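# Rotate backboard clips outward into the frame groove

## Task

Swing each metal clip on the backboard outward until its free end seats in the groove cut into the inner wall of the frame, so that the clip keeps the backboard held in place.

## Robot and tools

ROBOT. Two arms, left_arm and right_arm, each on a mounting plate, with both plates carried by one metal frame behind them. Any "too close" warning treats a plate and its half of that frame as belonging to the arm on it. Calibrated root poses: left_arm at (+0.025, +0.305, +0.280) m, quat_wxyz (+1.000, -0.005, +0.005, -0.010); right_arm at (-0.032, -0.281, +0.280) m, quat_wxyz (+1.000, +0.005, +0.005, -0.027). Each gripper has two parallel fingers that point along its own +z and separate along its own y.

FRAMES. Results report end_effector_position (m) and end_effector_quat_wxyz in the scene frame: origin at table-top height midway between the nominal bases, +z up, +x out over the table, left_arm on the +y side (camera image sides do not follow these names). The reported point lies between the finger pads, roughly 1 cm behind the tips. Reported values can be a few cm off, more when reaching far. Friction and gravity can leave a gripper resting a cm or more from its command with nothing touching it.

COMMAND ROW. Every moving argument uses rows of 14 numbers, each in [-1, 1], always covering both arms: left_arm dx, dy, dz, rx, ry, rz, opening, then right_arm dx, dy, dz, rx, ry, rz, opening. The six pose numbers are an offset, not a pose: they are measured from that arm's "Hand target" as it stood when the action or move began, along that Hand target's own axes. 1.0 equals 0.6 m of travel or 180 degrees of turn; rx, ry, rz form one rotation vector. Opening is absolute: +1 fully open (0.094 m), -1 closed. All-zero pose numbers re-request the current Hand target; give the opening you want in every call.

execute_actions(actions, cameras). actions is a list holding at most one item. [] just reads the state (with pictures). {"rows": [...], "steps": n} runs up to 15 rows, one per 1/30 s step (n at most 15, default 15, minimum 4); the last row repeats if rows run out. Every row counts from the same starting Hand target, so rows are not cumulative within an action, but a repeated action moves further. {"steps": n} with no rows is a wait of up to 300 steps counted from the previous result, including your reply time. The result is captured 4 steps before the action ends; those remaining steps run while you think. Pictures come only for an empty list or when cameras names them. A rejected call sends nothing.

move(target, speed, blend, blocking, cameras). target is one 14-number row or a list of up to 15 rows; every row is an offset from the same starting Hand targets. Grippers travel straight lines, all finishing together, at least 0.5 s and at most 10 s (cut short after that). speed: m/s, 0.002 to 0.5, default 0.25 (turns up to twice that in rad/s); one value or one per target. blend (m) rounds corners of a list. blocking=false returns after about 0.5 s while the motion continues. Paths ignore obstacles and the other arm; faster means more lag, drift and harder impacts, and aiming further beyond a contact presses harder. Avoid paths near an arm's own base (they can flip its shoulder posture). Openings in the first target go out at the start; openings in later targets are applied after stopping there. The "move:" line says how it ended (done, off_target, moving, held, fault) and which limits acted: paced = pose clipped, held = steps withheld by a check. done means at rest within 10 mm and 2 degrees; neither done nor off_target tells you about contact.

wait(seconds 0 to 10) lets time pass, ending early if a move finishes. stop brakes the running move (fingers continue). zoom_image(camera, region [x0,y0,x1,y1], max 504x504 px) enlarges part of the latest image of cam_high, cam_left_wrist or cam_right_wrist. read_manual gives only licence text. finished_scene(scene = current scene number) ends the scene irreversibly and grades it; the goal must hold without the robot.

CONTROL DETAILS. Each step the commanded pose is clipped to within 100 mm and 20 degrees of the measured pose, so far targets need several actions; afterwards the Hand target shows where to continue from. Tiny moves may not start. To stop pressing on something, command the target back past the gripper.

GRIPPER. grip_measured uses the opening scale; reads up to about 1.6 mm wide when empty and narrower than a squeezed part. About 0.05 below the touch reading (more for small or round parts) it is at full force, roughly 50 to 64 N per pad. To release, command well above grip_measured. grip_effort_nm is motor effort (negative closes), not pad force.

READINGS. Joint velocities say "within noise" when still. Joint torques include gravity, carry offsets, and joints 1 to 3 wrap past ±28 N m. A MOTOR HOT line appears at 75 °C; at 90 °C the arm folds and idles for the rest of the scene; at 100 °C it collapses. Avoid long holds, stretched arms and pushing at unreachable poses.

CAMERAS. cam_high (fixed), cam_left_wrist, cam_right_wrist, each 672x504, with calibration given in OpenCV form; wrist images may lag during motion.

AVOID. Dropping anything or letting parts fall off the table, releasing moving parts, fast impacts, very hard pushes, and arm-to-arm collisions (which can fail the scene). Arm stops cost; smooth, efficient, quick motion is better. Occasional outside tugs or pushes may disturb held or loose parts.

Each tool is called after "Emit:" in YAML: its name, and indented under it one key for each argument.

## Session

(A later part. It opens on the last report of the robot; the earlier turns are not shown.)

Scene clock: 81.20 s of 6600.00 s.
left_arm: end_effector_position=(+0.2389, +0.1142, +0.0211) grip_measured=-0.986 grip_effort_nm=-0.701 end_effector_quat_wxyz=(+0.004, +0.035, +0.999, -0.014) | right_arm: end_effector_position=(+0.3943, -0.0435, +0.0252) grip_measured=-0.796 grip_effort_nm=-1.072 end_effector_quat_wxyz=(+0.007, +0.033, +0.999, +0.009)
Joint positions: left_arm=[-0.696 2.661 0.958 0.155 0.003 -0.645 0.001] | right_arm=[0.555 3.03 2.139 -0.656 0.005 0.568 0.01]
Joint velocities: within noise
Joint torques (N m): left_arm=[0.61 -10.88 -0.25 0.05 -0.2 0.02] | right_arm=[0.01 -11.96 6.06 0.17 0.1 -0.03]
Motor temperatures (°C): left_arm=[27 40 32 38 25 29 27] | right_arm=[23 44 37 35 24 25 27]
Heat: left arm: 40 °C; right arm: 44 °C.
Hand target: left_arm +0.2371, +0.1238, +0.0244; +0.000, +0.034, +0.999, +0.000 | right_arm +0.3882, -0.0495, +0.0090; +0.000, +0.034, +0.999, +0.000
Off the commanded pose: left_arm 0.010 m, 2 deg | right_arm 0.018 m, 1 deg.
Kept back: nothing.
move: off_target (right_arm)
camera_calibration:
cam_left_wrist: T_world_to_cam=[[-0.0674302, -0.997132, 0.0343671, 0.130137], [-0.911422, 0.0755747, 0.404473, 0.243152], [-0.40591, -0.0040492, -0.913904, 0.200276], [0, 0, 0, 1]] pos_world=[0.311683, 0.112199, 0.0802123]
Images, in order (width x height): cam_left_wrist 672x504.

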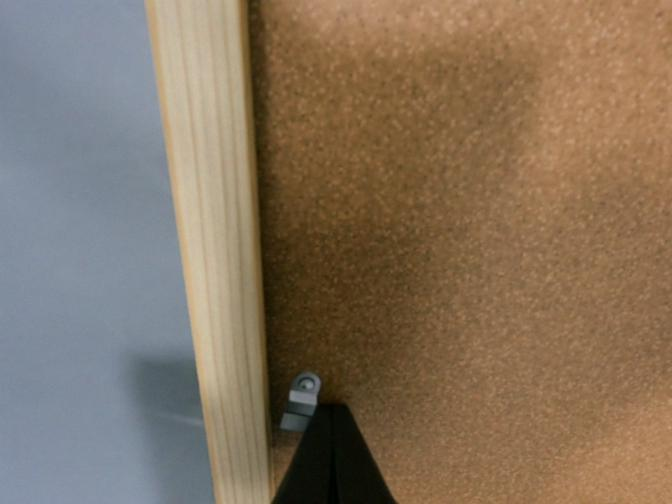

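Emit:
move:
  target: [0.002,0.012,-0.001,0,0,0,-1,0,0,0,0,0,0,-0.8]
  speed: 0.04
  cameras: ["cam_left_wrist"]

Emit:
zoom_image:
  camera: "cam_left_wrist"
  region: [240, 340, 380, 480]

Scene clock: 82.57 s of 6600.00 s.
left_arm: end_effector_position=(+0.2347, +0.1237, +0.0210) grip_measured=-0.986 grip_effort_nm=-0.701 end_effector_quat_wxyz=(-0.002, +0.035, +0.999, -0.010) | right_arm: end_effector_position=(+0.3943, -0.0433, +0.0252) grip_measured=-0.796 grip_effort_nm=-1.067 end_effector_quat_wxyz=(+0.007, +0.034, +0.999, +0.010)
Joint positions: left_arm=[-0.678 2.658 0.933 0.164 0.005 -0.627 0.001] | right_arm=[0.555 3.03 2.139 -0.655 0.004 0.569 0.01]
Joint velocities: within noise
Joint torques (N m): left_arm=[0.7 -10.91 -0.27 0.12 -0.22 0.03] | right_arm=[0.03 -11.89 6.02 0.19 0.11 -0.05]
Motor temperatures (°C): left_arm=[27 40 32 38 25 29 27] | right_arm=[23 45 37 35 24 25 27]
Heat: left arm: 40 °C; right arm: 45 °C.
Hand target: left_arm +0.2362, +0.1312, +0.0250; +0.000, +0.034, +0.999, +0.001 | right_arm +0.3882, -0.0495, +0.0090; +0.000, +0.034, +0.999, +0.000
Off the commanded pose: left_arm 0.009 m, 1 deg | right_arm 0.018 m, 1 deg.
Kept back: nothing.
move: off_target (right_arm)
camera_calibration:
cam_left_wrist: T_world_to_cam=[[-0.0676689, -0.99732, 0.0278226, 0.139578], [-0.906591, 0.0731078, 0.415629, 0.237631], [-0.416549, 0.00290142, -0.909109, 0.200053], [0, 0, 0, 1]] pos_world=[0.308211, 0.121251, 0.0792195]
Images, in order (width x height): cam_left_wrist 672x504.

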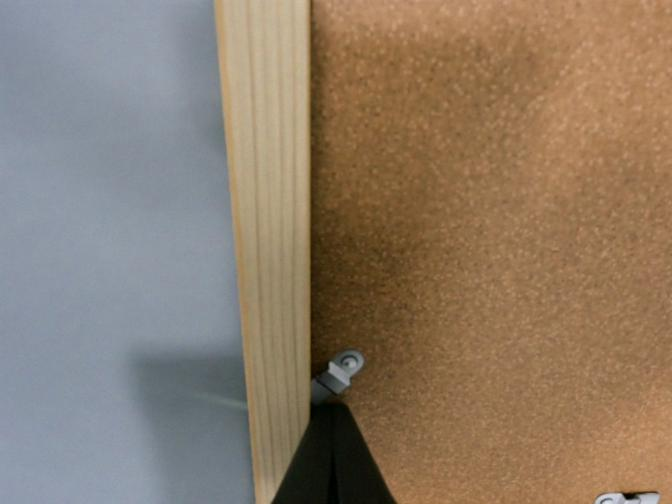

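Scaled by 3.600 from the camera's 672x504 image, which has a finer 960x720 frame.

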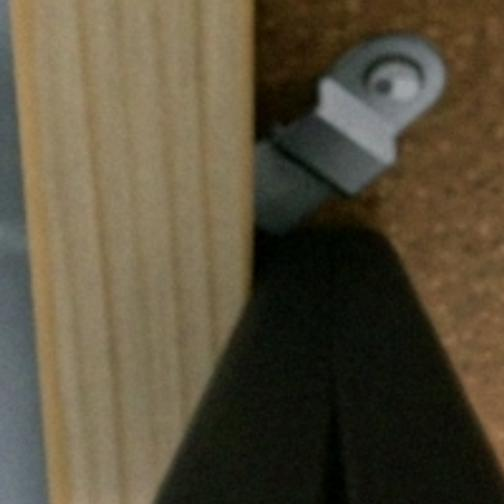

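Emit:
move:
  target: [-0.018,-0.008,-0.001,0,0,0,-1,0,0,0,0,0,0,-0.8]
  speed: 0.04
  cameras: ["cam_left_wrist"]

Emit:
zoom_image:
  camera: "cam_left_wrist"
  region: [240, 340, 380, 480]

Scene clock: 83.50 s of 6600.00 s.
left_arm: end_effector_position=(+0.2379, +0.1241, +0.0215) grip_measured=-0.986 grip_effort_nm=-0.701 end_effector_quat_wxyz=(-0.009, +0.035, +0.999, -0.006) | right_arm: end_effector_position=(+0.3948, -0.0430, +0.0252) grip_measured=-0.796 grip_effort_nm=-1.067 end_effector_quat_wxyz=(+0.008, +0.035, +0.999, +0.010)
Joint positions: left_arm=[-0.669 2.658 0.958 0.124 0.007 -0.619 0.001] | right_arm=[0.555 3.03 2.139 -0.653 0.004 0.572 0.01]
Joint velocities: within noise
Joint torques (N m): left_arm=[0.58 -10.85 1.42 0.07 -0.24 0] | right_arm=[-0.03 -11.85 6.11 0.17 0.12 -0.04]
Motor temperatures (°C): left_arm=[27 40 32 37 25 29 27] | right_arm=[23 45 36 35 24 25 27]
Heat: left arm: 40 °C; right arm: 45 °C.
Hand target: left_arm +0.2468, +0.1256, +0.0256; +0.000, +0.034, +0.999, +0.001 | right_arm +0.3882, -0.0495, +0.0090; +0.000, +0.034, +0.999, +0.000
Off the commanded pose: left_arm 0.010 m, 1 deg | right_arm 0.019 m, 1 deg.
Kept back: nothing.
move: off_target (right_arm)
camera_calibration:
cam_left_wrist: T_world_to_cam=[[-0.0668061, -0.997561, 0.0202164, 0.140122], [-0.901061, 0.0690207, 0.428165, 0.239202], [-0.428516, 0.0103878, -0.903475, 0.203701], [0, 0, 0, 1]] pos_world=[0.312186, 0.121155, 0.0787881]
Images, in order (width x height): cam_left_wrist 672x504.

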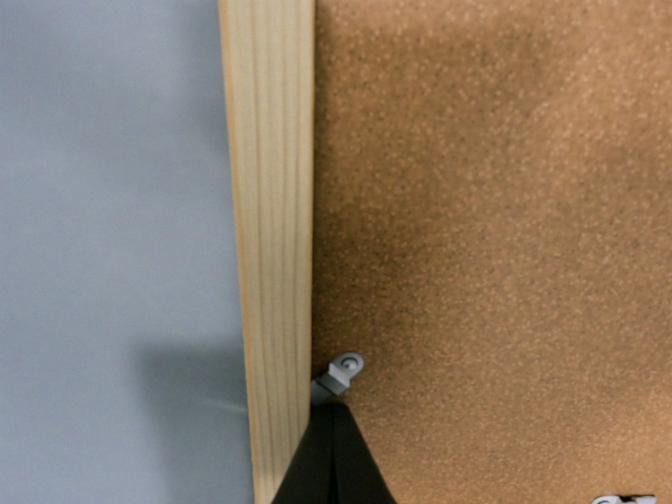

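Scaled by 3.600 from the camera's 672x504 image, which has a finer 960x720 frame.

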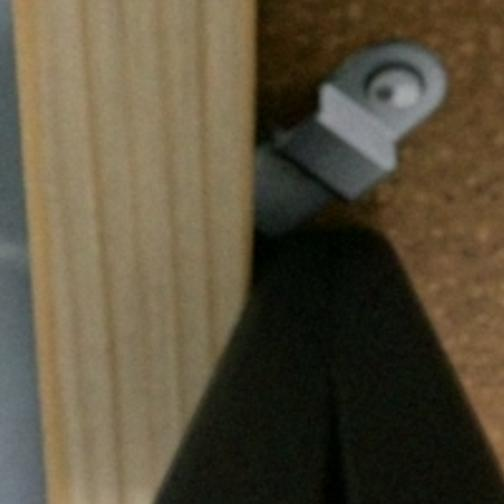

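Emit:
move:
  target: [-0.015,0.003,-0.001,0,0,0,-1,0,0,0,0,0,0,-0.8]
  speed: 0.04
  cameras: ["cam_left_wrist"]

Emit:
zoom_image:
  camera: "cam_left_wrist"
  region: [240, 340, 380, 480]

Scene clock: 84.43 s of 6600.00 s.
left_arm: end_effector_position=(+0.2452, +0.1258, +0.0222) grip_measured=-0.986 grip_effort_nm=-0.701 end_effector_quat_wxyz=(-0.012, +0.035, +0.999, -0.005) | right_arm: end_effector_position=(+0.3959, -0.0424, +0.0253) grip_measured=-0.796 grip_effort_nm=-1.072 end_effector_quat_wxyz=(+0.010, +0.038, +0.999, +0.012)
Joint positions: left_arm=[-0.647 2.658 0.982 0.093 0.008 -0.597 0.001] | right_arm=[0.555 3.03 2.139 -0.648 0.004 0.576 0.01]
Joint velocities: within noise
Joint torques (N m): left_arm=[0.7 -10.89 1.68 0.09 -0.25 0.03] | right_arm=[0.05 -11.88 6.09 0.18 0.1 -0.1]
Motor temperatures (°C): left_arm=[27 40 32 37 25 29 27] | right_arm=[23 45 36 35 24 25 27]
Heat: left arm: 40 °C; right arm: 45 °C.
Hand target: left_arm +0.2558, +0.1269, +0.0262; +0.000, +0.034, +0.999, +0.001 | right_arm +0.3882, -0.0495, +0.0090; +0.000, +0.034, +0.999, +0.000
Off the commanded pose: left_arm 0.011 m, 2 deg | right_arm 0.019 m, 2 deg.
Kept back: nothing.
move: off_target (left_arm, right_arm)
camera_calibration:
cam_left_wrist: T_world_to_cam=[[-0.0671597, -0.997587, 0.0175994, 0.142447], [-0.898782, 0.0681481, 0.433067, 0.2448], [-0.433222, 0.0132666, -0.90119, 0.208163], [0, 0, 0, 1]] pos_world=[0.319769, 0.122659, 0.0790728]
Images, in order (width x height): cam_left_wrist 672x504.

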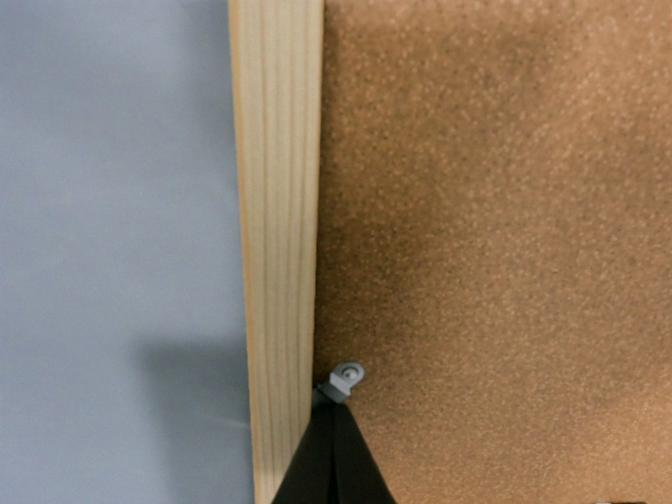

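Scaled by 3.600 from the camera's 672x504 image, which has a finer 960x720 frame.

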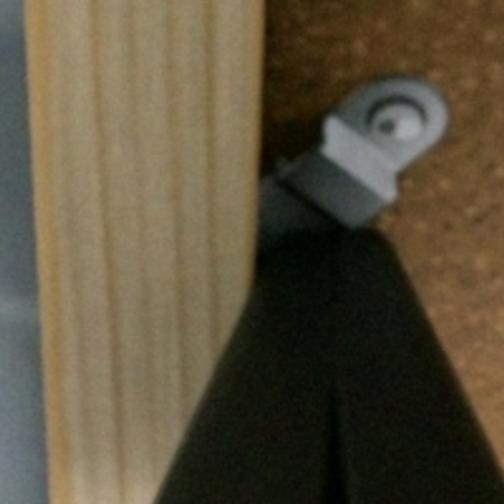

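Emit:
move:
  target: [-0.012,0.0,-0.001,0,0,0,-1,0,0,0,0,0,0,-0.8]
  speed: 0.04
  cameras: ["cam_left_wrist"]

Emit:
zoom_image:
  camera: "cam_left_wrist"
  region: [240, 340, 380, 480]

Scene clock: 85.37 s of 6600.00 s.
left_arm: end_effector_position=(+0.2500, +0.1268, +0.0230) grip_measured=-0.986 grip_effort_nm=-0.701 end_effector_quat_wxyz=(-0.016, +0.036, +0.999, -0.002) | right_arm: end_effector_position=(+0.3968, -0.0419, +0.0253) grip_measured=-0.796 grip_effort_nm=-1.057 end_effector_quat_wxyz=(+0.012, +0.039, +0.999, +0.013)
Joint positions: left_arm=[-0.634 2.658 1.004 0.063 0.008 -0.583 0.001] | right_arm=[0.555 3.03 2.139 -0.644 0.004 0.58 0.01]
Joint velocities: within noise
Joint torques (N m): left_arm=[0.75 -10.91 1.99 0.16 -0.25 0.01] | right_arm=[-0.38 -12.03 6.05 0.15 0.07 -0.15]
Motor temperatures (°C): left_arm=[27 40 32 37 25 29 27] | right_arm=[23 45 36 35 24 25 27]
Heat: left arm: 40 °C; right arm: 45 °C.
Hand target: left_arm +0.2631, +0.1263, +0.0268; +0.000, +0.034, +0.999, +0.001 | right_arm +0.3882, -0.0495, +0.0090; +0.000, +0.034, +0.999, +0.000
Off the commanded pose: left_arm 0.014 m, 2 deg | right_arm 0.020 m, 2 deg.
Kept back: nothing.
move: off_target (left_arm, right_arm)
camera_calibration:
cam_left_wrist: T_world_to_cam=[[-0.0683118, -0.997583, 0.0127509, 0.144149], [-0.895523, 0.0669464, 0.439951, 0.247866], [-0.439741, 0.0186351, -0.897931, 0.211796], [0, 0, 0, 1]] pos_world=[0.324953, 0.12326, 0.0792914]
Images, in order (width x height): cam_left_wrist 672x504.

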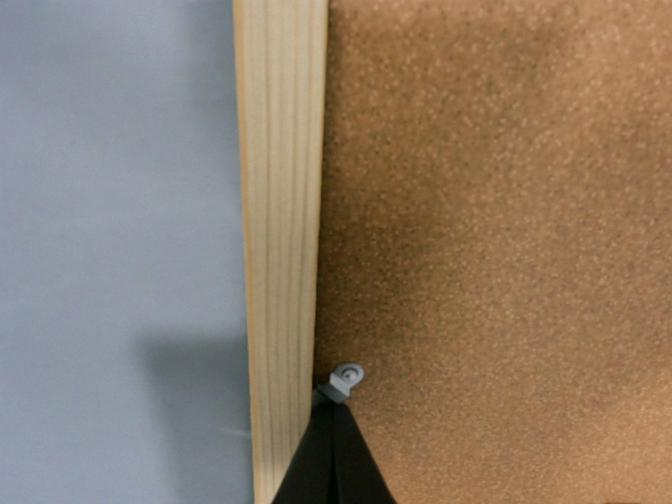

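Scaled by 3.600 from the camera's 672x504 image, which has a finer 960x720 frame.

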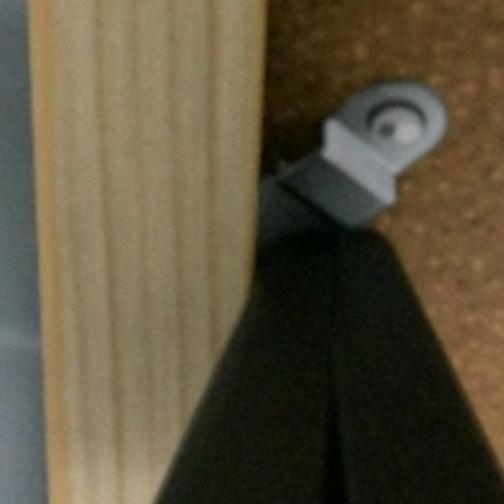

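Emit:
move:
  target: [-0.018,-0.004,-0.001,0,0,0,-1,0,0,0,0,0,0,-0.8]
  speed: 0.04
  cameras: ["cam_left_wrist","cam_high"]

Emit:
zoom_image:
  camera: "cam_left_wrist"
  region: [240, 340, 380, 480]

Scene clock: 86.43 s of 6600.00 s.
left_arm: end_effector_position=(+0.2697, +0.1226, +0.0251) grip_measured=-0.986 grip_effort_nm=-0.696 end_effector_quat_wxyz=(-0.003, +0.032, +0.999, -0.003) | right_arm: end_effector_position=(+0.3968, -0.0419, +0.0253) grip_measured=-0.796 grip_effort_nm=-1.062 end_effector_quat_wxyz=(+0.012, +0.039, +0.999, +0.013)
Joint positions: left_arm=[-0.614 2.658 1.055 0.034 -0.005 -0.57 0.001] | right_arm=[0.555 3.03 2.139 -0.644 0.004 0.58 0.01]
Joint velocities: within noise
Joint torques (N m): left_arm=[0.09 -10.65 1.91 0.08 -0.11 0.02] | right_arm=[0.09 -12.03 6.01 0.13 0.09 -0.14]
Motor temperatures (°C): left_arm=[27 40 32 37 25 29 27] | right_arm=[23 45 36 35 24 25 27]
Heat: left arm: 40 °C; right arm: 45 °C.
Hand target: left_arm +0.2737, +0.1232, +0.0274; +0.000, +0.034, +0.999, +0.001 | right_arm +0.3881, -0.0495, +0.0090; +0.000, +0.034, +0.999, +0.000
Off the commanded pose: left_arm 0.005 m, 1 deg | right_arm 0.020 m, 2 deg.
Kept back: nothing.
move: off_target (right_arm)
camera_calibration:
cam_left_wrist: T_world_to_cam=[[-0.0605116, -0.99807, 0.0139532, 0.139252], [-0.907124, 0.0608196, 0.416447, 0.269339], [-0.416492, 0.0125426, -0.909053, 0.217208], [0, 0, 0, 1]] pos_world=[0.343216, 0.119878, 0.0833454]
Images, in order (width x height): cam_high 672x504, cam_left_wrist 672x504.

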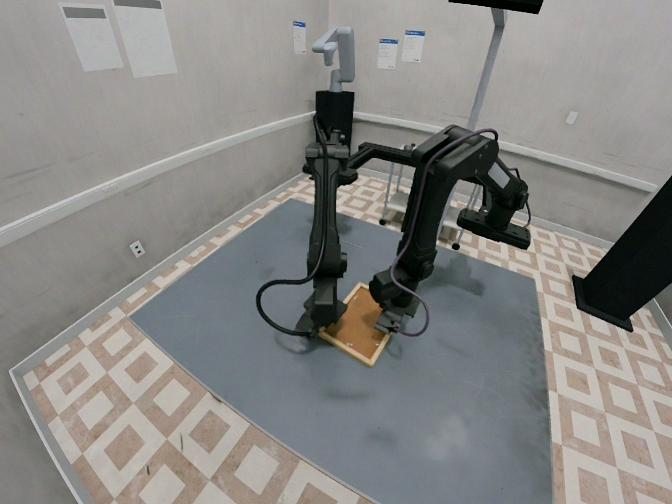

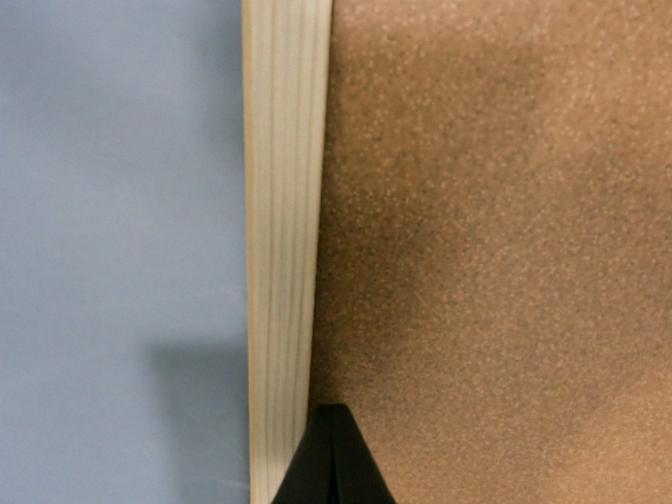

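Scaled by 3.600 from the camera's 672x504 image, which has a finer 960x720 frame.

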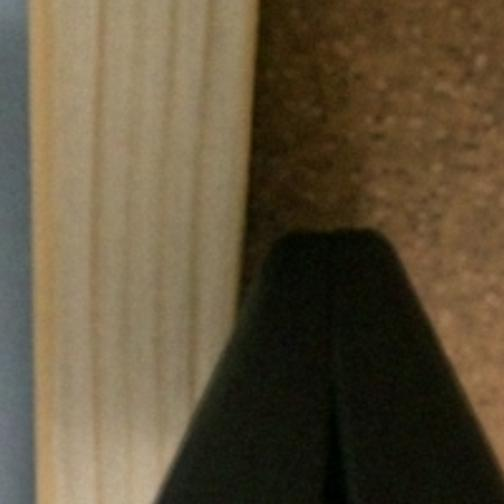

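Emit:
move:
  target:
    - [0.04,-0.01,-0.08,0,0,0,-1,0,0,0,0,0,0,-0.8]
    - [0.09,-0.01,-0.08,0,0,0,-1,0,0,0,0,0,0,-0.8]
  speed: 0.12
  cameras: ["cam_left_wrist"]

Emit:
zoom_image:
  camera: "cam_left_wrist"
  region: [240, 200, 440, 400]

Scene clock: 88.00 s of 6600.00 s.
left_arm: end_effector_position=(+0.2120, +0.1263, +0.0702) grip_measured=-0.986 grip_effort_nm=-0.701 end_effector_quat_wxyz=(-0.014, +0.038, +0.999, +0.008) | right_arm: end_effector_position=(+0.3968, -0.0419, +0.0253) grip_measured=-0.796 grip_effort_nm=-1.067 end_effector_quat_wxyz=(+0.012, +0.039, +0.999, +0.013)
Joint positions: left_arm=[-0.738 2.448 0.813 0.032 -0.007 -0.684 0.001] | right_arm=[0.555 3.03 2.139 -0.644 0.004 0.58 0.01]
Joint velocities: within noise
Joint torques (N m): left_arm=[-0.23 -10.78 0.88 0.29 -0.09 -0.1] | right_arm=[-0.08 -11.96 6.06 0.14 0.1 -0.14]
Motor temperatures (°C): left_arm=[27 40 32 37 25 29 27] | right_arm=[23 45 36 35 24 25 27]
Heat: left arm: 40 °C; right arm: 45 °C.
Hand target: left_arm +0.2194, +0.1208, +0.0754; +0.000, +0.034, +0.999, +0.001 | right_arm +0.3881, -0.0495, +0.0090; +0.000, +0.034, +0.999, +0.000
Off the commanded pose: left_arm 0.011 m, 2 deg | right_arm 0.020 m, 2 deg.
Kept back: nothing.
move: off_target (left_arm, right_arm)
camera_calibration:
cam_left_wrist: T_world_to_cam=[[-0.0723535, -0.997343, -0.00846342, 0.142767], [-0.896567, 0.0613202, 0.438644, 0.194076], [-0.436959, 0.0393254, -0.898621, 0.23434], [0, 0, 0, 1]] pos_world=[0.286729, 0.121271, 0.126661]
Images, in order (width x height): cam_left_wrist 672x504.

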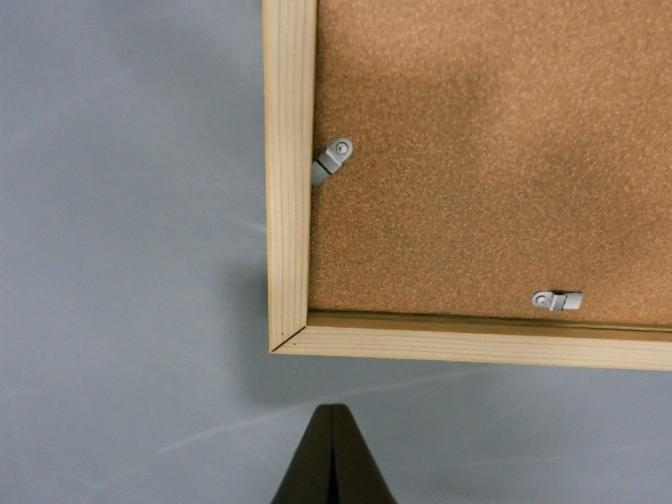

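Scaled by 2.520 from the camera's 672x504 image, which has a finer 960x720 frame.

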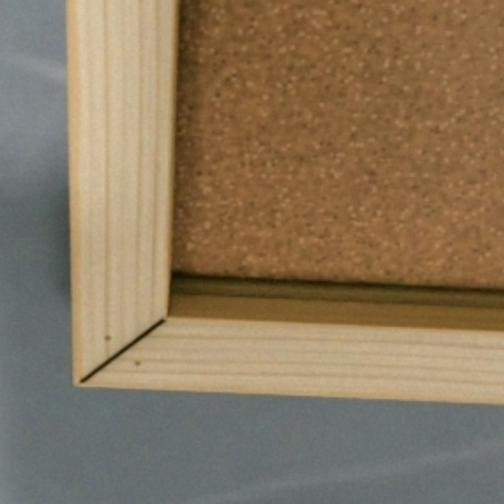

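Emit:
move:
  target:
    - [-0.028,0.0,0.045,0,0,0,-1,0,0,0,0,0,0,-0.8]
    - [-0.028,0.0,0.082,0,0,0,-1,0,0,0,0,0,0,-0.8]
  speed: 0.08
  cameras: ["cam_left_wrist"]

Emit:
zoom_image:
  camera: "cam_left_wrist"
  region: [240, 300, 400, 460]

Scene clock: 89.97 s of 6600.00 s.
left_arm: end_effector_position=(+0.2313, +0.1206, +0.0296) grip_measured=-0.986 grip_effort_nm=-0.701 end_effector_quat_wxyz=(-0.007, +0.033, +0.999, +0.001) | right_arm: end_effector_position=(+0.3968, -0.0419, +0.0253) grip_measured=-0.796 grip_effort_nm=-1.067 end_effector_quat_wxyz=(+0.012, +0.039, +0.999, +0.013)
Joint positions: left_arm=[-0.703 2.625 0.935 0.108 -0.007 -0.658 0.001] | right_arm=[0.555 3.03 2.139 -0.644 0.004 0.58 0.01]
Joint velocities: within noise
Joint torques (N m): left_arm=[0.17 -8.13 1.77 0.29 -0.09 0.03] | right_arm=[0.09 -12.04 6.05 0.11 0.1 -0.17]
Motor temperatures (°C): left_arm=[27 40 32 37 25 29 27] | right_arm=[23 45 36 35 24 25 27]
Heat: left arm: 40 °C; right arm: 45 °C.
Hand target: left_arm +0.2362, +0.1196, +0.0262; +0.000, +0.034, +0.999, +0.000 | right_arm +0.3881, -0.0495, +0.0090; +0.000, +0.034, +0.999, +0.000
Off the commanded pose: left_arm 0.006 m, 1 deg | right_arm 0.020 m, 2 deg.
Kept back: nothing.
move: off_target (right_arm)
camera_calibration:
cam_left_wrist: T_world_to_cam=[[-0.0621372, -0.998055, 0.00509487, 0.13547], [-0.903714, 0.0584289, 0.42413, 0.231978], [-0.423603, 0.02175, -0.905587, 0.205767], [0, 0, 0, 1]] pos_world=[0.305223, 0.117177, 0.0872606]
Images, in order (width x height): cam_left_wrist 672x504.

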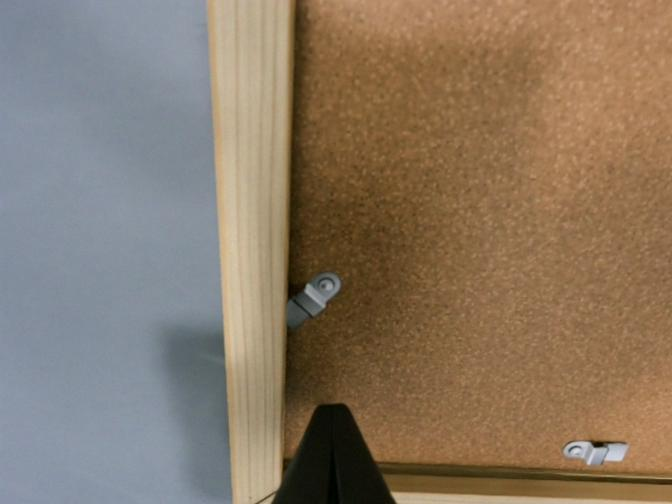

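Scaled by 3.150 from the camera's 672x504 image, which has a finer 960x720 frame.

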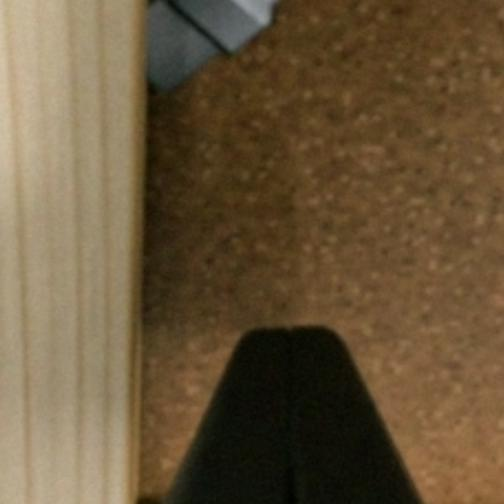

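Emit:
move:
  target:
    - [-0.01,0.008,0.0,0,0,0,-1,0,0,0,0,0,0,-0.8]
    - [-0.012,0.009,0.015,0,0,0,-1,0,0,0,0,0,0,-0.8]
  speed: 0.05
  cameras: ["cam_left_wrist"]

Emit:
zoom_image:
  camera: "cam_left_wrist"
  region: [240, 300, 400, 460]

Scene clock: 90.97 s of 6600.00 s.
left_arm: end_effector_position=(+0.2404, +0.1238, +0.0213) grip_measured=-0.986 grip_effort_nm=-0.701 end_effector_quat_wxyz=(-0.004, +0.033, +0.999, +0.000) | right_arm: end_effector_position=(+0.3968, -0.0419, +0.0253) grip_measured=-0.796 grip_effort_nm=-1.067 end_effector_quat_wxyz=(+0.012, +0.039, +0.999, +0.013)
Joint positions: left_arm=[-0.673 2.66 0.966 0.117 -0.008 -0.628 0.001] | right_arm=[0.555 3.03 2.139 -0.644 0.004 0.58 0.01]
Joint velocities: within noise
Joint torques (N m): left_arm=[0.24 -8.09 1.58 0.3 -0.08 0.03] | right_arm=[0.01 -11.99 6.04 0.11 0.1 -0.17]
Motor temperatures (°C): left_arm=[27 40 32 37 25 29 27] | right_arm=[23 46 36 35 24 25 27]
Heat: left arm: 40 °C; right arm: 46 °C.
Hand target: left_arm +0.2436, +0.1246, +0.0172; +0.000, +0.034, +0.999, +0.000 | right_arm +0.3881, -0.0495, +0.0090; +0.000, +0.034, +0.999, +0.000
Off the commanded pose: left_arm 0.005 m, 1 deg | right_arm 0.020 m, 2 deg.
Kept back: nothing.
move: off_target (right_arm)
camera_calibration:
cam_left_wrist: T_world_to_cam=[[-0.0620919, -0.998036, 0.00830387, 0.139212], [-0.905516, 0.059831, 0.420073, 0.243925], [-0.419745, 0.0185639, -0.907452, 0.201474], [0, 0, 0, 1]] pos_world=[0.31409, 0.120604, 0.0792053]
Images, in order (width x height): cam_left_wrist 672x504.

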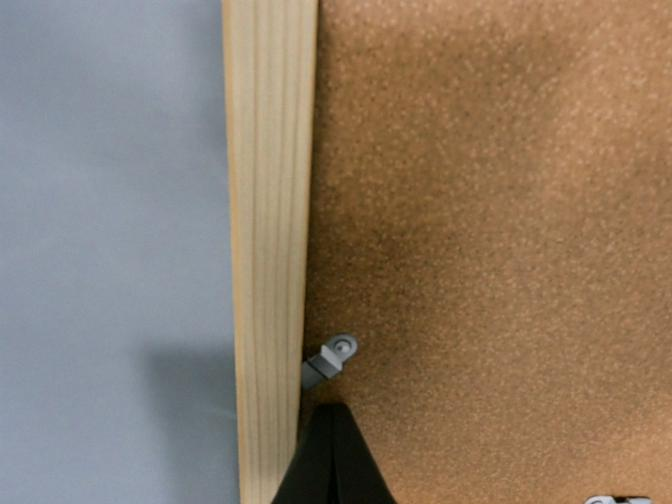

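Scaled by 3.150 from the camera's 672x504 image, which has a finer 960x720 frame.

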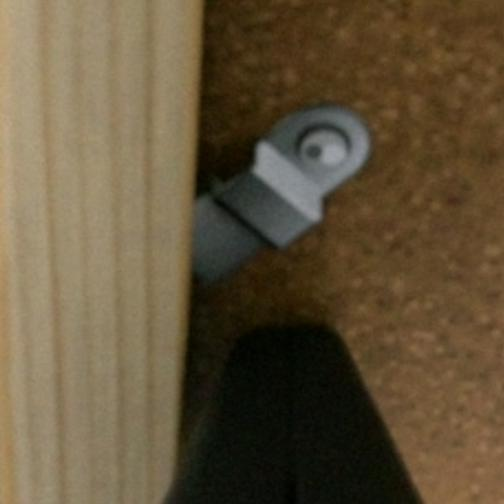

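Emit:
move:
  target: [-0.016,0.005,0.0,0,0,0,-1,0,0,0,0,0,0,-0.8]
  speed: 0.04
  cameras: ["cam_left_wrist"]

Emit:
zoom_image:
  camera: "cam_left_wrist"
  region: [240, 300, 400, 460]

Scene clock: 91.90 s of 6600.00 s.
left_arm: end_effector_position=(+0.2494, +0.1232, +0.0218) grip_measured=-0.986 grip_effort_nm=-0.701 end_effector_quat_wxyz=(-0.003, +0.035, +0.999, -0.006) | right_arm: end_effector_position=(+0.3969, -0.0418, +0.0253) grip_measured=-0.796 grip_effort_nm=-1.067 end_effector_quat_wxyz=(+0.012, +0.040, +0.999, +0.013)
Joint positions: left_arm=[-0.651 2.66 0.987 0.106 0 -0.602 0.001] | right_arm=[0.555 3.03 2.139 -0.643 0.004 0.58 0.01]
Joint velocities: within noise
Joint torques (N m): left_arm=[0.62 -8.05 2.04 0.23 -0.15 0.02] | right_arm=[-0.21 -12.12 6.13 0.11 0.08 -0.16]
Motor temperatures (°C): left_arm=[27 40 32 37 25 29 27] | right_arm=[23 46 36 35 24 25 27]
Heat: left arm: 40 °C; right arm: 46 °C.
Hand target: left_arm +0.2535, +0.1269, +0.0172; +0.000, +0.034, +0.999, +0.000 | right_arm +0.3881, -0.0495, +0.0090; +0.000, +0.034, +0.999, +0.000
Off the commanded pose: left_arm 0.007 m, 1 deg | right_arm 0.020 m, 2 deg.
Kept back: nothing.
move: off_target (right_arm)
camera_calibration:
cam_left_wrist: T_world_to_cam=[[-0.0661745, -0.997617, 0.01951, 0.139821], [-0.906293, 0.0682738, 0.417098, 0.251076], [-0.417437, 0.00991949, -0.908652, 0.206291], [0, 0, 0, 1]] pos_world=[0.322914, 0.1203, 0.079995]
Images, in order (width x height): cam_left_wrist 672x504.

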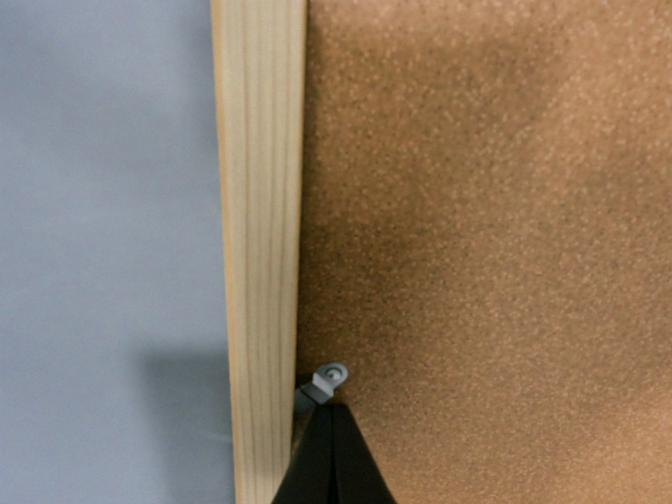

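Scaled by 3.150 from the camera's 672x504 image, which has a finer 960x720 frame.

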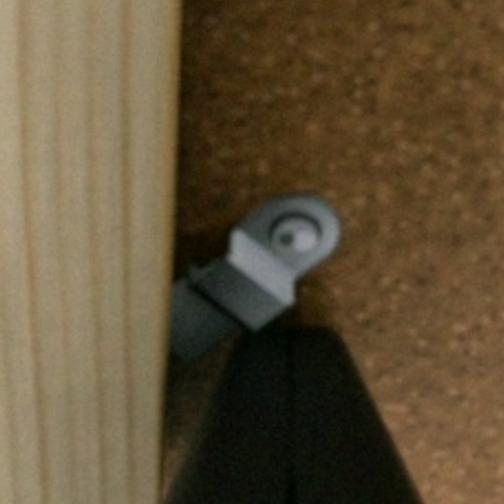

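Emit:
move:
  target:
    - [0.009,0.004,0.0,0,0,0,-1,0,0,0,0,0,0,-0.8]
    - [0.007,0.012,0.0,0,0,0,-1,0,0,0,0,0,0,-0.8]
    - [-0.008,0.012,0.0,0,0,0,-1,0,0,0,0,0,0,-0.8]
  speed: 0.04
  cameras: ["cam_left_wrist"]

Emit:
zoom_image:
  camera: "cam_left_wrist"
  region: [240, 300, 400, 460]

Scene clock: 92.90 s of 6600.00 s.
left_arm: end_effector_position=(+0.2526, +0.1280, +0.0218) grip_measured=-0.986 grip_effort_nm=-0.701 end_effector_quat_wxyz=(-0.007, +0.035, +0.999, -0.011) | right_arm: end_effector_position=(+0.3974, -0.0416, +0.0253) grip_measured=-0.796 grip_effort_nm=-1.067 end_effector_quat_wxyz=(+0.013, +0.041, +0.999, +0.013)
Joint positions: left_arm=[-0.623 2.66 0.987 0.105 0.012 -0.573 0.001] | right_arm=[0.555 3.03 2.139 -0.641 0.004 0.583 0.01]
Joint velocities: within noise
Joint torques (N m): left_arm=[0.76 -8.12 2.09 0.24 -0.29 0.02] | right_arm=[-0.02 -11.9 6.15 0.09 0.07 -0.17]
Motor temperatures (°C): left_arm=[27 40 32 37 25 29 27] | right_arm=[23 46 36 35 24 25 27]
Heat: left arm: 40 °C; right arm: 46 °C.
Hand target: left_arm +0.2588, +0.1337, +0.0172; +0.000, +0.034, +0.999, +0.000 | right_arm +0.3881, -0.0495, +0.0090; +0.000, +0.034, +0.999, +0.000
Off the commanded pose: left_arm 0.010 m, 2 deg | right_arm 0.020 m, 2 deg.
Kept back: nothing.
move: off_target (right_arm)
camera_calibration:
cam_left_wrist: T_world_to_cam=[[-0.0671469, -0.997326, 0.0288342, 0.144917], [-0.902648, 0.0730349, 0.424138, 0.252067], [-0.42511, 0.00245247, -0.905138, 0.210371], [0, 0, 0, 1]] pos_world=[0.326689, 0.125604, 0.0793251]
Images, in order (width x height): cam_left_wrist 672x504.

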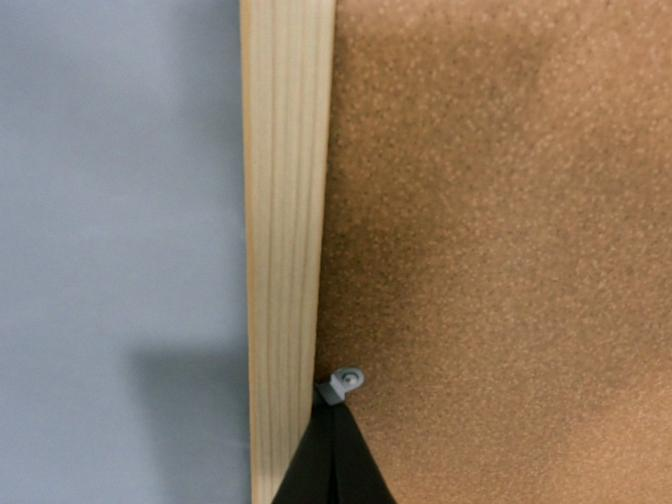

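Scaled by 3.150 from the camera's 672x504 image, which has a finer 960x720 frame.

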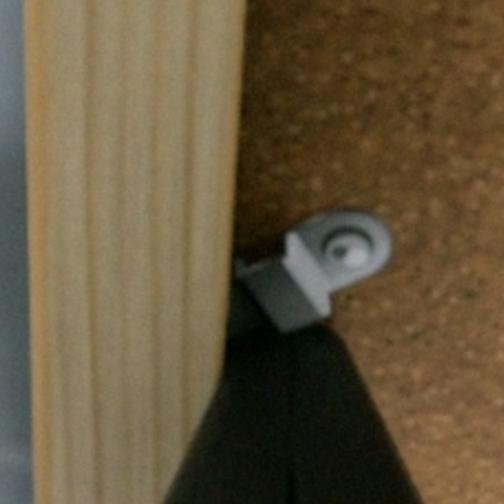

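Emit:
move:
  target: [-0.009,-0.001,0.0,0,0,0,-1,0,0,0,0,0,0,-0.8]
  speed: 0.04
  cameras: ["cam_left_wrist"]

Emit:
zoom_image:
  camera: "cam_left_wrist"
  region: [240, 300, 400, 460]

Scene clock: 93.83 s of 6600.00 s.
left_arm: end_effector_position=(+0.2546, +0.1287, +0.0220) grip_measured=-0.986 grip_effort_nm=-0.696 end_effector_quat_wxyz=(-0.013, +0.037, +0.999, -0.008) | right_arm: end_effector_position=(+0.3979, -0.0414, +0.0254) grip_measured=-0.796 grip_effort_nm=-1.077 end_effector_quat_wxyz=(+0.014, +0.042, +0.999, +0.014)
Joint positions: left_arm=[-0.616 2.662 1.004 0.076 0.013 -0.563 0.001] | right_arm=[0.555 3.03 2.139 -0.639 0.004 0.585 0.01]
Joint velocities: within noise
Joint torques (N m): left_arm=[0.91 -8.13 2.33 0.31 -0.31 0] | right_arm=[-0.02 -12.05 6.09 0.1 0.11 -0.2]
Motor temperatures (°C): left_arm=[27 40 32 37 25 29 27] | right_arm=[23 46 36 35 24 25 27]
Heat: left arm: 40 °C; right arm: 46 °C.
Hand target: left_arm +0.2641, +0.1329, +0.0172; +0.000, +0.034, +0.999, +0.000 | right_arm +0.3882, -0.0495, +0.0090; +0.000, +0.034, +0.999, +0.000
Off the commanded pose: left_arm 0.011 m, 2 deg | right_arm 0.021 m, 2 deg.
Kept back: nothing.
move: off_target (left_arm, right_arm)
camera_calibration:
cam_left_wrist: T_world_to_cam=[[-0.0700671, -0.997262, 0.0236519, 0.146577], [-0.897865, 0.0733793, 0.434112, 0.252207], [-0.434659, 0.00918079, -0.900548, 0.212866], [0, 0, 0, 1]] pos_world=[0.329242, 0.125715, 0.0787436]
Images, in order (width x height): cam_left_wrist 672x504.

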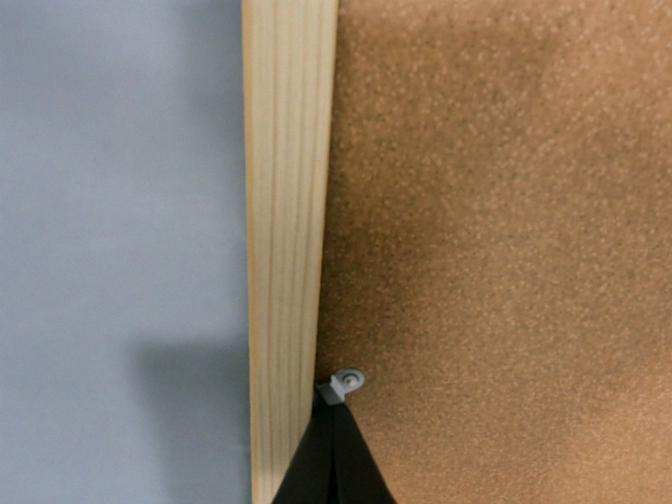

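Scaled by 3.150 from the camera's 672x504 image, which has a finer 960x720 frame.

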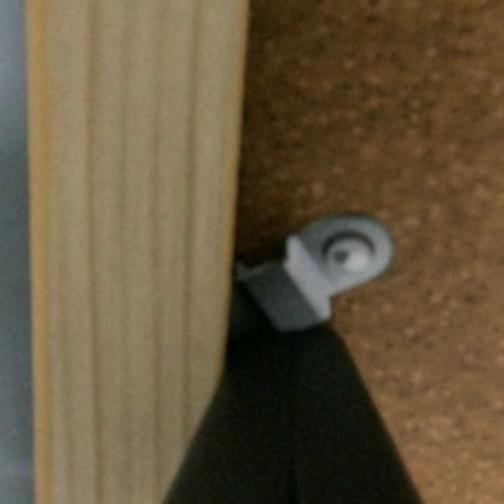

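Emit:
move:
  target: [-0.009,-0.001,0.0,0,0,0,-1,0,0,0,0,0,0,-0.8]
  speed: 0.04
  cameras: ["cam_left_wrist"]

Emit:
zoom_image:
  camera: "cam_left_wrist"
  region: [240, 300, 400, 460]

Scene clock: 94.77 s of 6600.00 s.
left_arm: end_effector_position=(+0.2567, +0.1295, +0.0221) grip_measured=-0.986 grip_effort_nm=-0.696 end_effector_quat_wxyz=(-0.018, +0.037, +0.999, -0.005) | right_arm: end_effector_position=(+0.3986, -0.0413, +0.0254) grip_measured=-0.796 grip_effort_nm=-1.057 end_effector_quat_wxyz=(+0.016, +0.043, +0.999, +0.014)
Joint positions: left_arm=[-0.609 2.664 1.022 0.049 0.015 -0.555 0.001] | right_arm=[0.555 3.03 2.139 -0.636 0.006 0.587 0.01]
Joint velocities: within noise
Joint torques (N m): left_arm=[0.94 -8.21 2.63 0.37 -0.32 0.02] | right_arm=[-0.16 -11.99 5.97 0.11 0.05 -0.24]
Motor temperatures (°C): left_arm=[27 40 32 37 25 29 27] | right_arm=[23 46 36 35 24 25 27]
Heat: left arm: 40 °C; right arm: 46 °C.
Hand target: left_arm +0.2694, +0.1319, +0.0172; +0.000, +0.034, +0.999, +0.001 | right_arm +0.3881, -0.0495, +0.0090; +0.000, +0.034, +0.999, +0.000
Off the commanded pose: left_arm 0.014 m, 2 deg | right_arm 0.021 m, 3 deg.
Kept back: nothing.
move: off_target (left_arm, right_arm)
camera_calibration:
cam_left_wrist: T_world_to_cam=[[-0.0699765, -0.997372, 0.0187911, 0.147563], [-0.893279, 0.0710358, 0.443854, 0.252885], [-0.444022, 0.0142736, -0.895902, 0.215521], [0, 0, 0, 1]] pos_world=[0.331919, 0.126135, 0.0780691]
Images, in order (width x height): cam_left_wrist 672x504.

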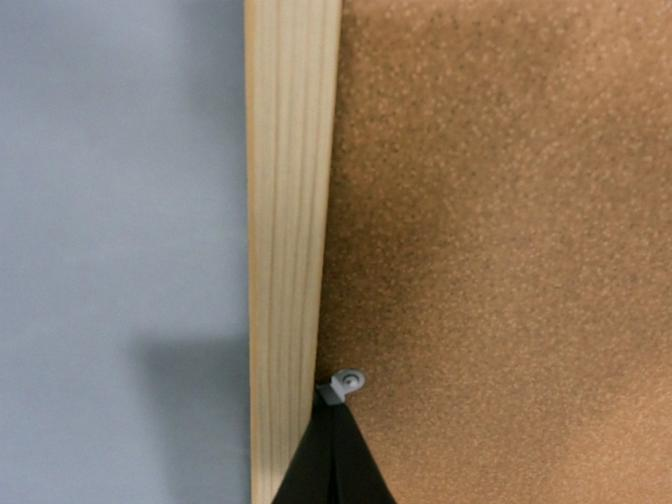

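Scaled by 3.150 from the camera's 672x504 image, which has a finer 960x720 frame.

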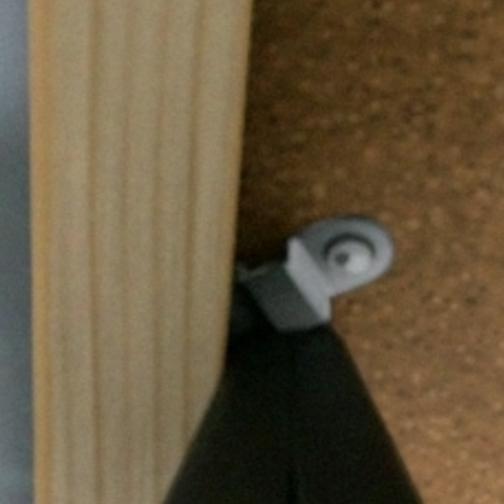

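Emit:
move:
  target:
    - [0.025,-0.01,-0.01,0,0,0,-1,0,0,0,0,0,0,-0.8]
    - [0.03,-0.01,-0.09,0,0,0,-1,0,0,0,0,0,0,-0.8]
    - [0.09,-0.22,-0.09,0,0,0,-1,0,0,0,0,0,0,-0.8]
  speed: [0.05,0.1,0.2]
  blend: [0,0.02,0]
  cameras: ["cam_left_wrist","cam_high"]

Emit:
zoom_image:
  camera: "cam_left_wrist"
  region: [0, 100, 400, 400]

Scene clock: 97.23 s of 6600.00 s.
left_arm: end_effector_position=(+0.2058, +0.0008, +0.0752) grip_measured=-0.986 grip_effort_nm=-0.701 end_effector_quat_wxyz=(+0.003, +0.040, +0.999, -0.008) | right_arm: end_effector_position=(+0.3987, -0.0413, +0.0254) grip_measured=-0.796 grip_effort_nm=-1.062 end_effector_quat_wxyz=(+0.016, +0.043, +0.999, +0.014)
Joint positions: left_arm=[-1.013 2.538 1.189 -0.208 -0.009 -0.953 0.001] | right_arm=[0.555 3.03 2.139 -0.636 0.006 0.587 0.01]
Joint velocities: within noise
Joint torques (N m): left_arm=[0.14 -9.36 3.82 0.13 -0.06 -0.11] | right_arm=[-0.08 -12.14 6.09 0.07 0.05 -0.22]
Motor temperatures (°C): left_arm=[27 40 32 37 25 29 27] | right_arm=[23 46 36 35 24 25 27]
Heat: left arm: 40 °C; right arm: 46 °C.
Hand target: left_arm +0.2067, +0.0038, +0.0710; +0.000, +0.034, +0.999, +0.000 | right_arm +0.3882, -0.0495, +0.0090; +0.000, +0.034, +0.999, +0.000
Off the commanded pose: left_arm 0.005 m, 1 deg | right_arm 0.021 m, 3 deg.
Kept back: nothing.
move: off_target (right_arm)
camera_calibration:
cam_left_wrist: T_world_to_cam=[[-0.0768527, -0.996755, 0.0239332, 0.0156823], [-0.91049, 0.0799435, 0.405729, 0.199379], [-0.406326, 0.00939046, -0.91368, 0.235869], [0, 0, 0, 1]] pos_world=[0.278578, -0.00252261, 0.134239]
Images, in order (width x height): cam_high 672x504, cam_left_wrist 672x504.

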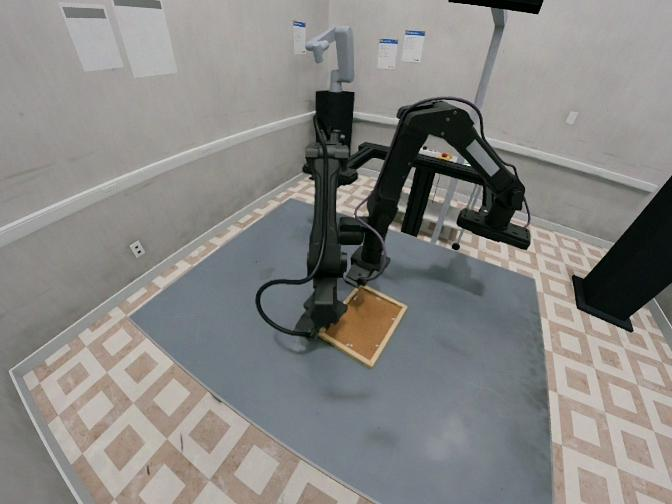

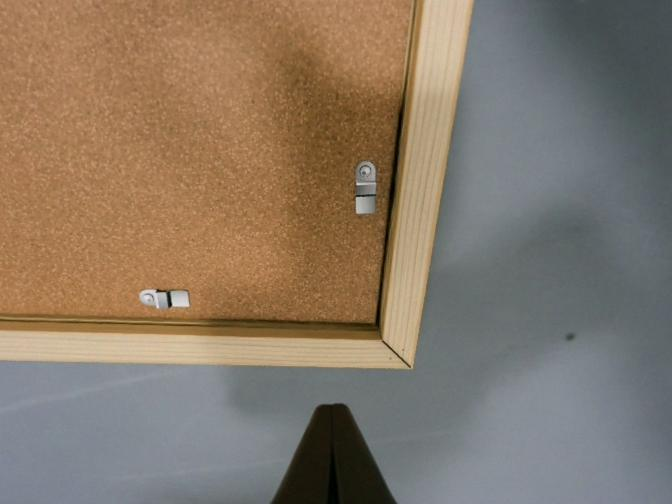

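Scaled by 1.260 from the camera's 672x504 image, which has a finer 960x720 frame.

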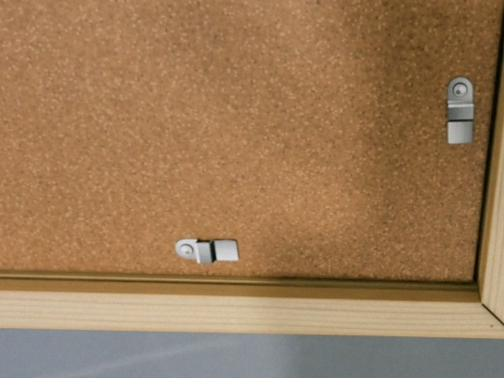

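Emit:
move:
  target: [-0.054,0.0,0.043,0,0,0.0228,-1,0,0,0,0,0,0,-0.8]
  speed: 0.1
  cameras: ["cam_left_wrist"]

Emit:
zoom_image:
  camera: "cam_left_wrist"
  region: [280, 200, 480, 400]

Scene clock: 98.57 s of 6600.00 s.
left_arm: end_effector_position=(+0.2391, -0.0004, +0.0495) grip_measured=-0.986 grip_effort_nm=-0.701 end_effector_quat_wxyz=(+0.003, +0.065, +0.998, -0.008) | right_arm: end_effector_position=(+0.3987, -0.0413, +0.0254) grip_measured=-0.796 grip_effort_nm=-1.072 end_effector_quat_wxyz=(+0.016, +0.043, +0.999, +0.014)
Joint positions: left_arm=[-0.936 2.657 1.323 -0.223 -0.009 -0.827 0.001] | right_arm=[0.555 3.03 2.139 -0.636 0.006 0.587 0.01]
Joint velocities: within noise
Joint torques (N m): left_arm=[-0.25 -10 4.04 0.11 -0.07 0.01] | right_arm=[-0.05 -12.07 6.13 0.09 0.07 -0.23]
Motor temperatures (°C): left_arm=[27 40 32 37 25 29 27] | right_arm=[23 46 36 35 24 25 27]
Heat: left arm: 40 °C; right arm: 46 °C.
Hand target: left_arm +0.2389, +0.0017, +0.0452; +0.000, +0.070, +0.998, +0.001 | right_arm +0.3882, -0.0495, +0.0090; +0.000, +0.034, +0.999, +0.000
Off the commanded pose: left_arm 0.005 m, 1 deg | right_arm 0.021 m, 3 deg.
Kept back: nothing.
move: off_target (right_arm)
camera_calibration:
cam_left_wrist: T_world_to_cam=[[-0.126567, -0.991719, 0.0217945, 0.0296838], [-0.905739, 0.124498, 0.405138, 0.23916], [-0.404496, 0.0315371, -0.913996, 0.225576], [0, 0, 0, 1]] pos_world=[0.311618, -0.0074509, 0.108635]
Images, in order (width x height): cam_left_wrist 672x504.

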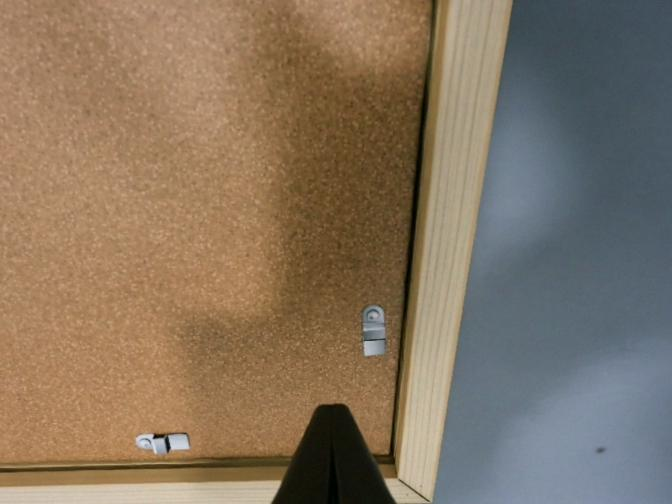

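Scaled by 2.520 from the camera's 672x504 image, which has a finer 960x720 frame.

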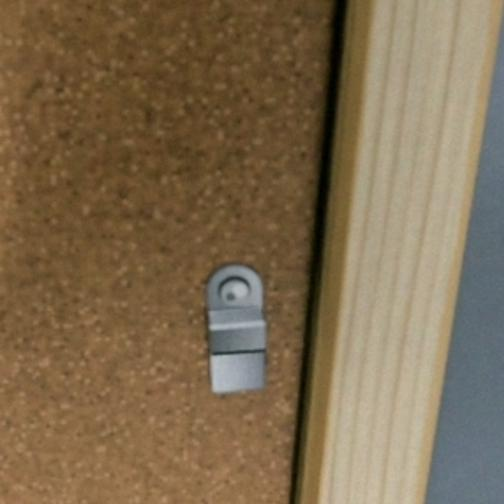

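Emit:
move:
  target: [0.0,0.001,0.042,0,0,0,-1,0,0,0,0,0,0,-0.8]
  speed: 0.06
  cameras: ["cam_left_wrist"]

Emit:
zoom_image:
  camera: "cam_left_wrist"
  region: [260, 300, 420, 460]

Scene clock: 100.00 s of 6600.00 s.
left_arm: end_effector_position=(+0.2351, +0.0048, +0.0242) grip_measured=-0.986 grip_effort_nm=-0.701 end_effector_quat_wxyz=(-0.005, +0.068, +0.998, +0.003) | right_arm: end_effector_position=(+0.3987, -0.0413, +0.0254) grip_measured=-0.796 grip_effort_nm=-1.067 end_effector_quat_wxyz=(+0.016, +0.043, +0.999, +0.014)
Joint positions: left_arm=[-0.936 2.744 1.367 -0.208 -0.009 -0.822 0.001] | right_arm=[0.555 3.03 2.139 -0.636 0.006 0.587 0.01]
Joint velocities: within noise
Joint torques (N m): left_arm=[-0.02 -10.21 3.64 0.29 -0.07 0.02] | right_arm=[-0.06 -11.88 6.01 0.07 0.07 -0.21]
Motor temperatures (°C): left_arm=[27 40 32 37 25 29 27] | right_arm=[23 46 36 34 24 25 27]
Heat: left arm: 40 °C; right arm: 46 °C.
Hand target: left_arm +0.2390, +0.0024, +0.0200; +0.000, +0.070, +0.998, +0.001 | right_arm +0.3882, -0.0495, +0.0090; +0.000, +0.034, +0.999, +0.000
Off the commanded pose: left_arm 0.006 m, 1 deg | right_arm 0.021 m, 3 deg.
Kept back: nothing.
move: off_target (right_arm)
camera_calibration:
cam_left_wrist: T_world_to_cam=[[-0.131663, -0.991293, 0.00187179, 0.0365104], [-0.898643, 0.120154, 0.421906, 0.243038], [-0.418457, 0.0538672, -0.906638, 0.203666], [0, 0, 0, 1]] pos_world=[0.308437, -0.00398021, 0.0820441]
Images, in order (width x height): cam_left_wrist 672x504.

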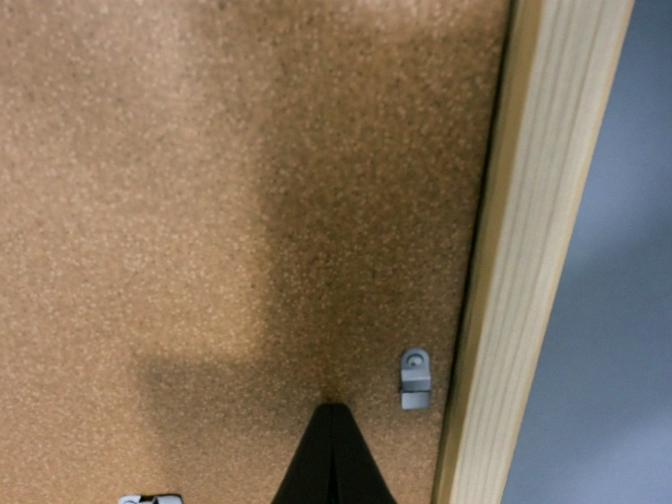

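Scaled by 3.150 from the camera's 672x504 image, which has a finer 960x720 frame.

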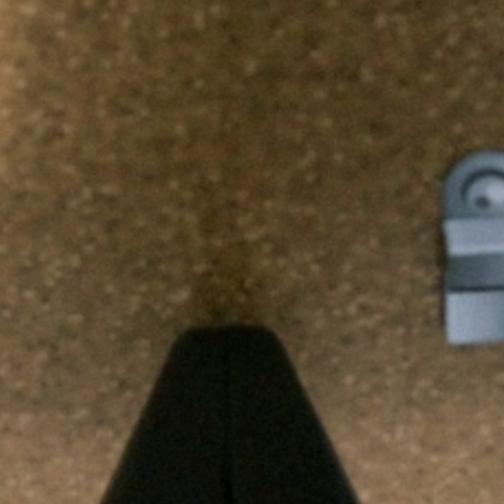

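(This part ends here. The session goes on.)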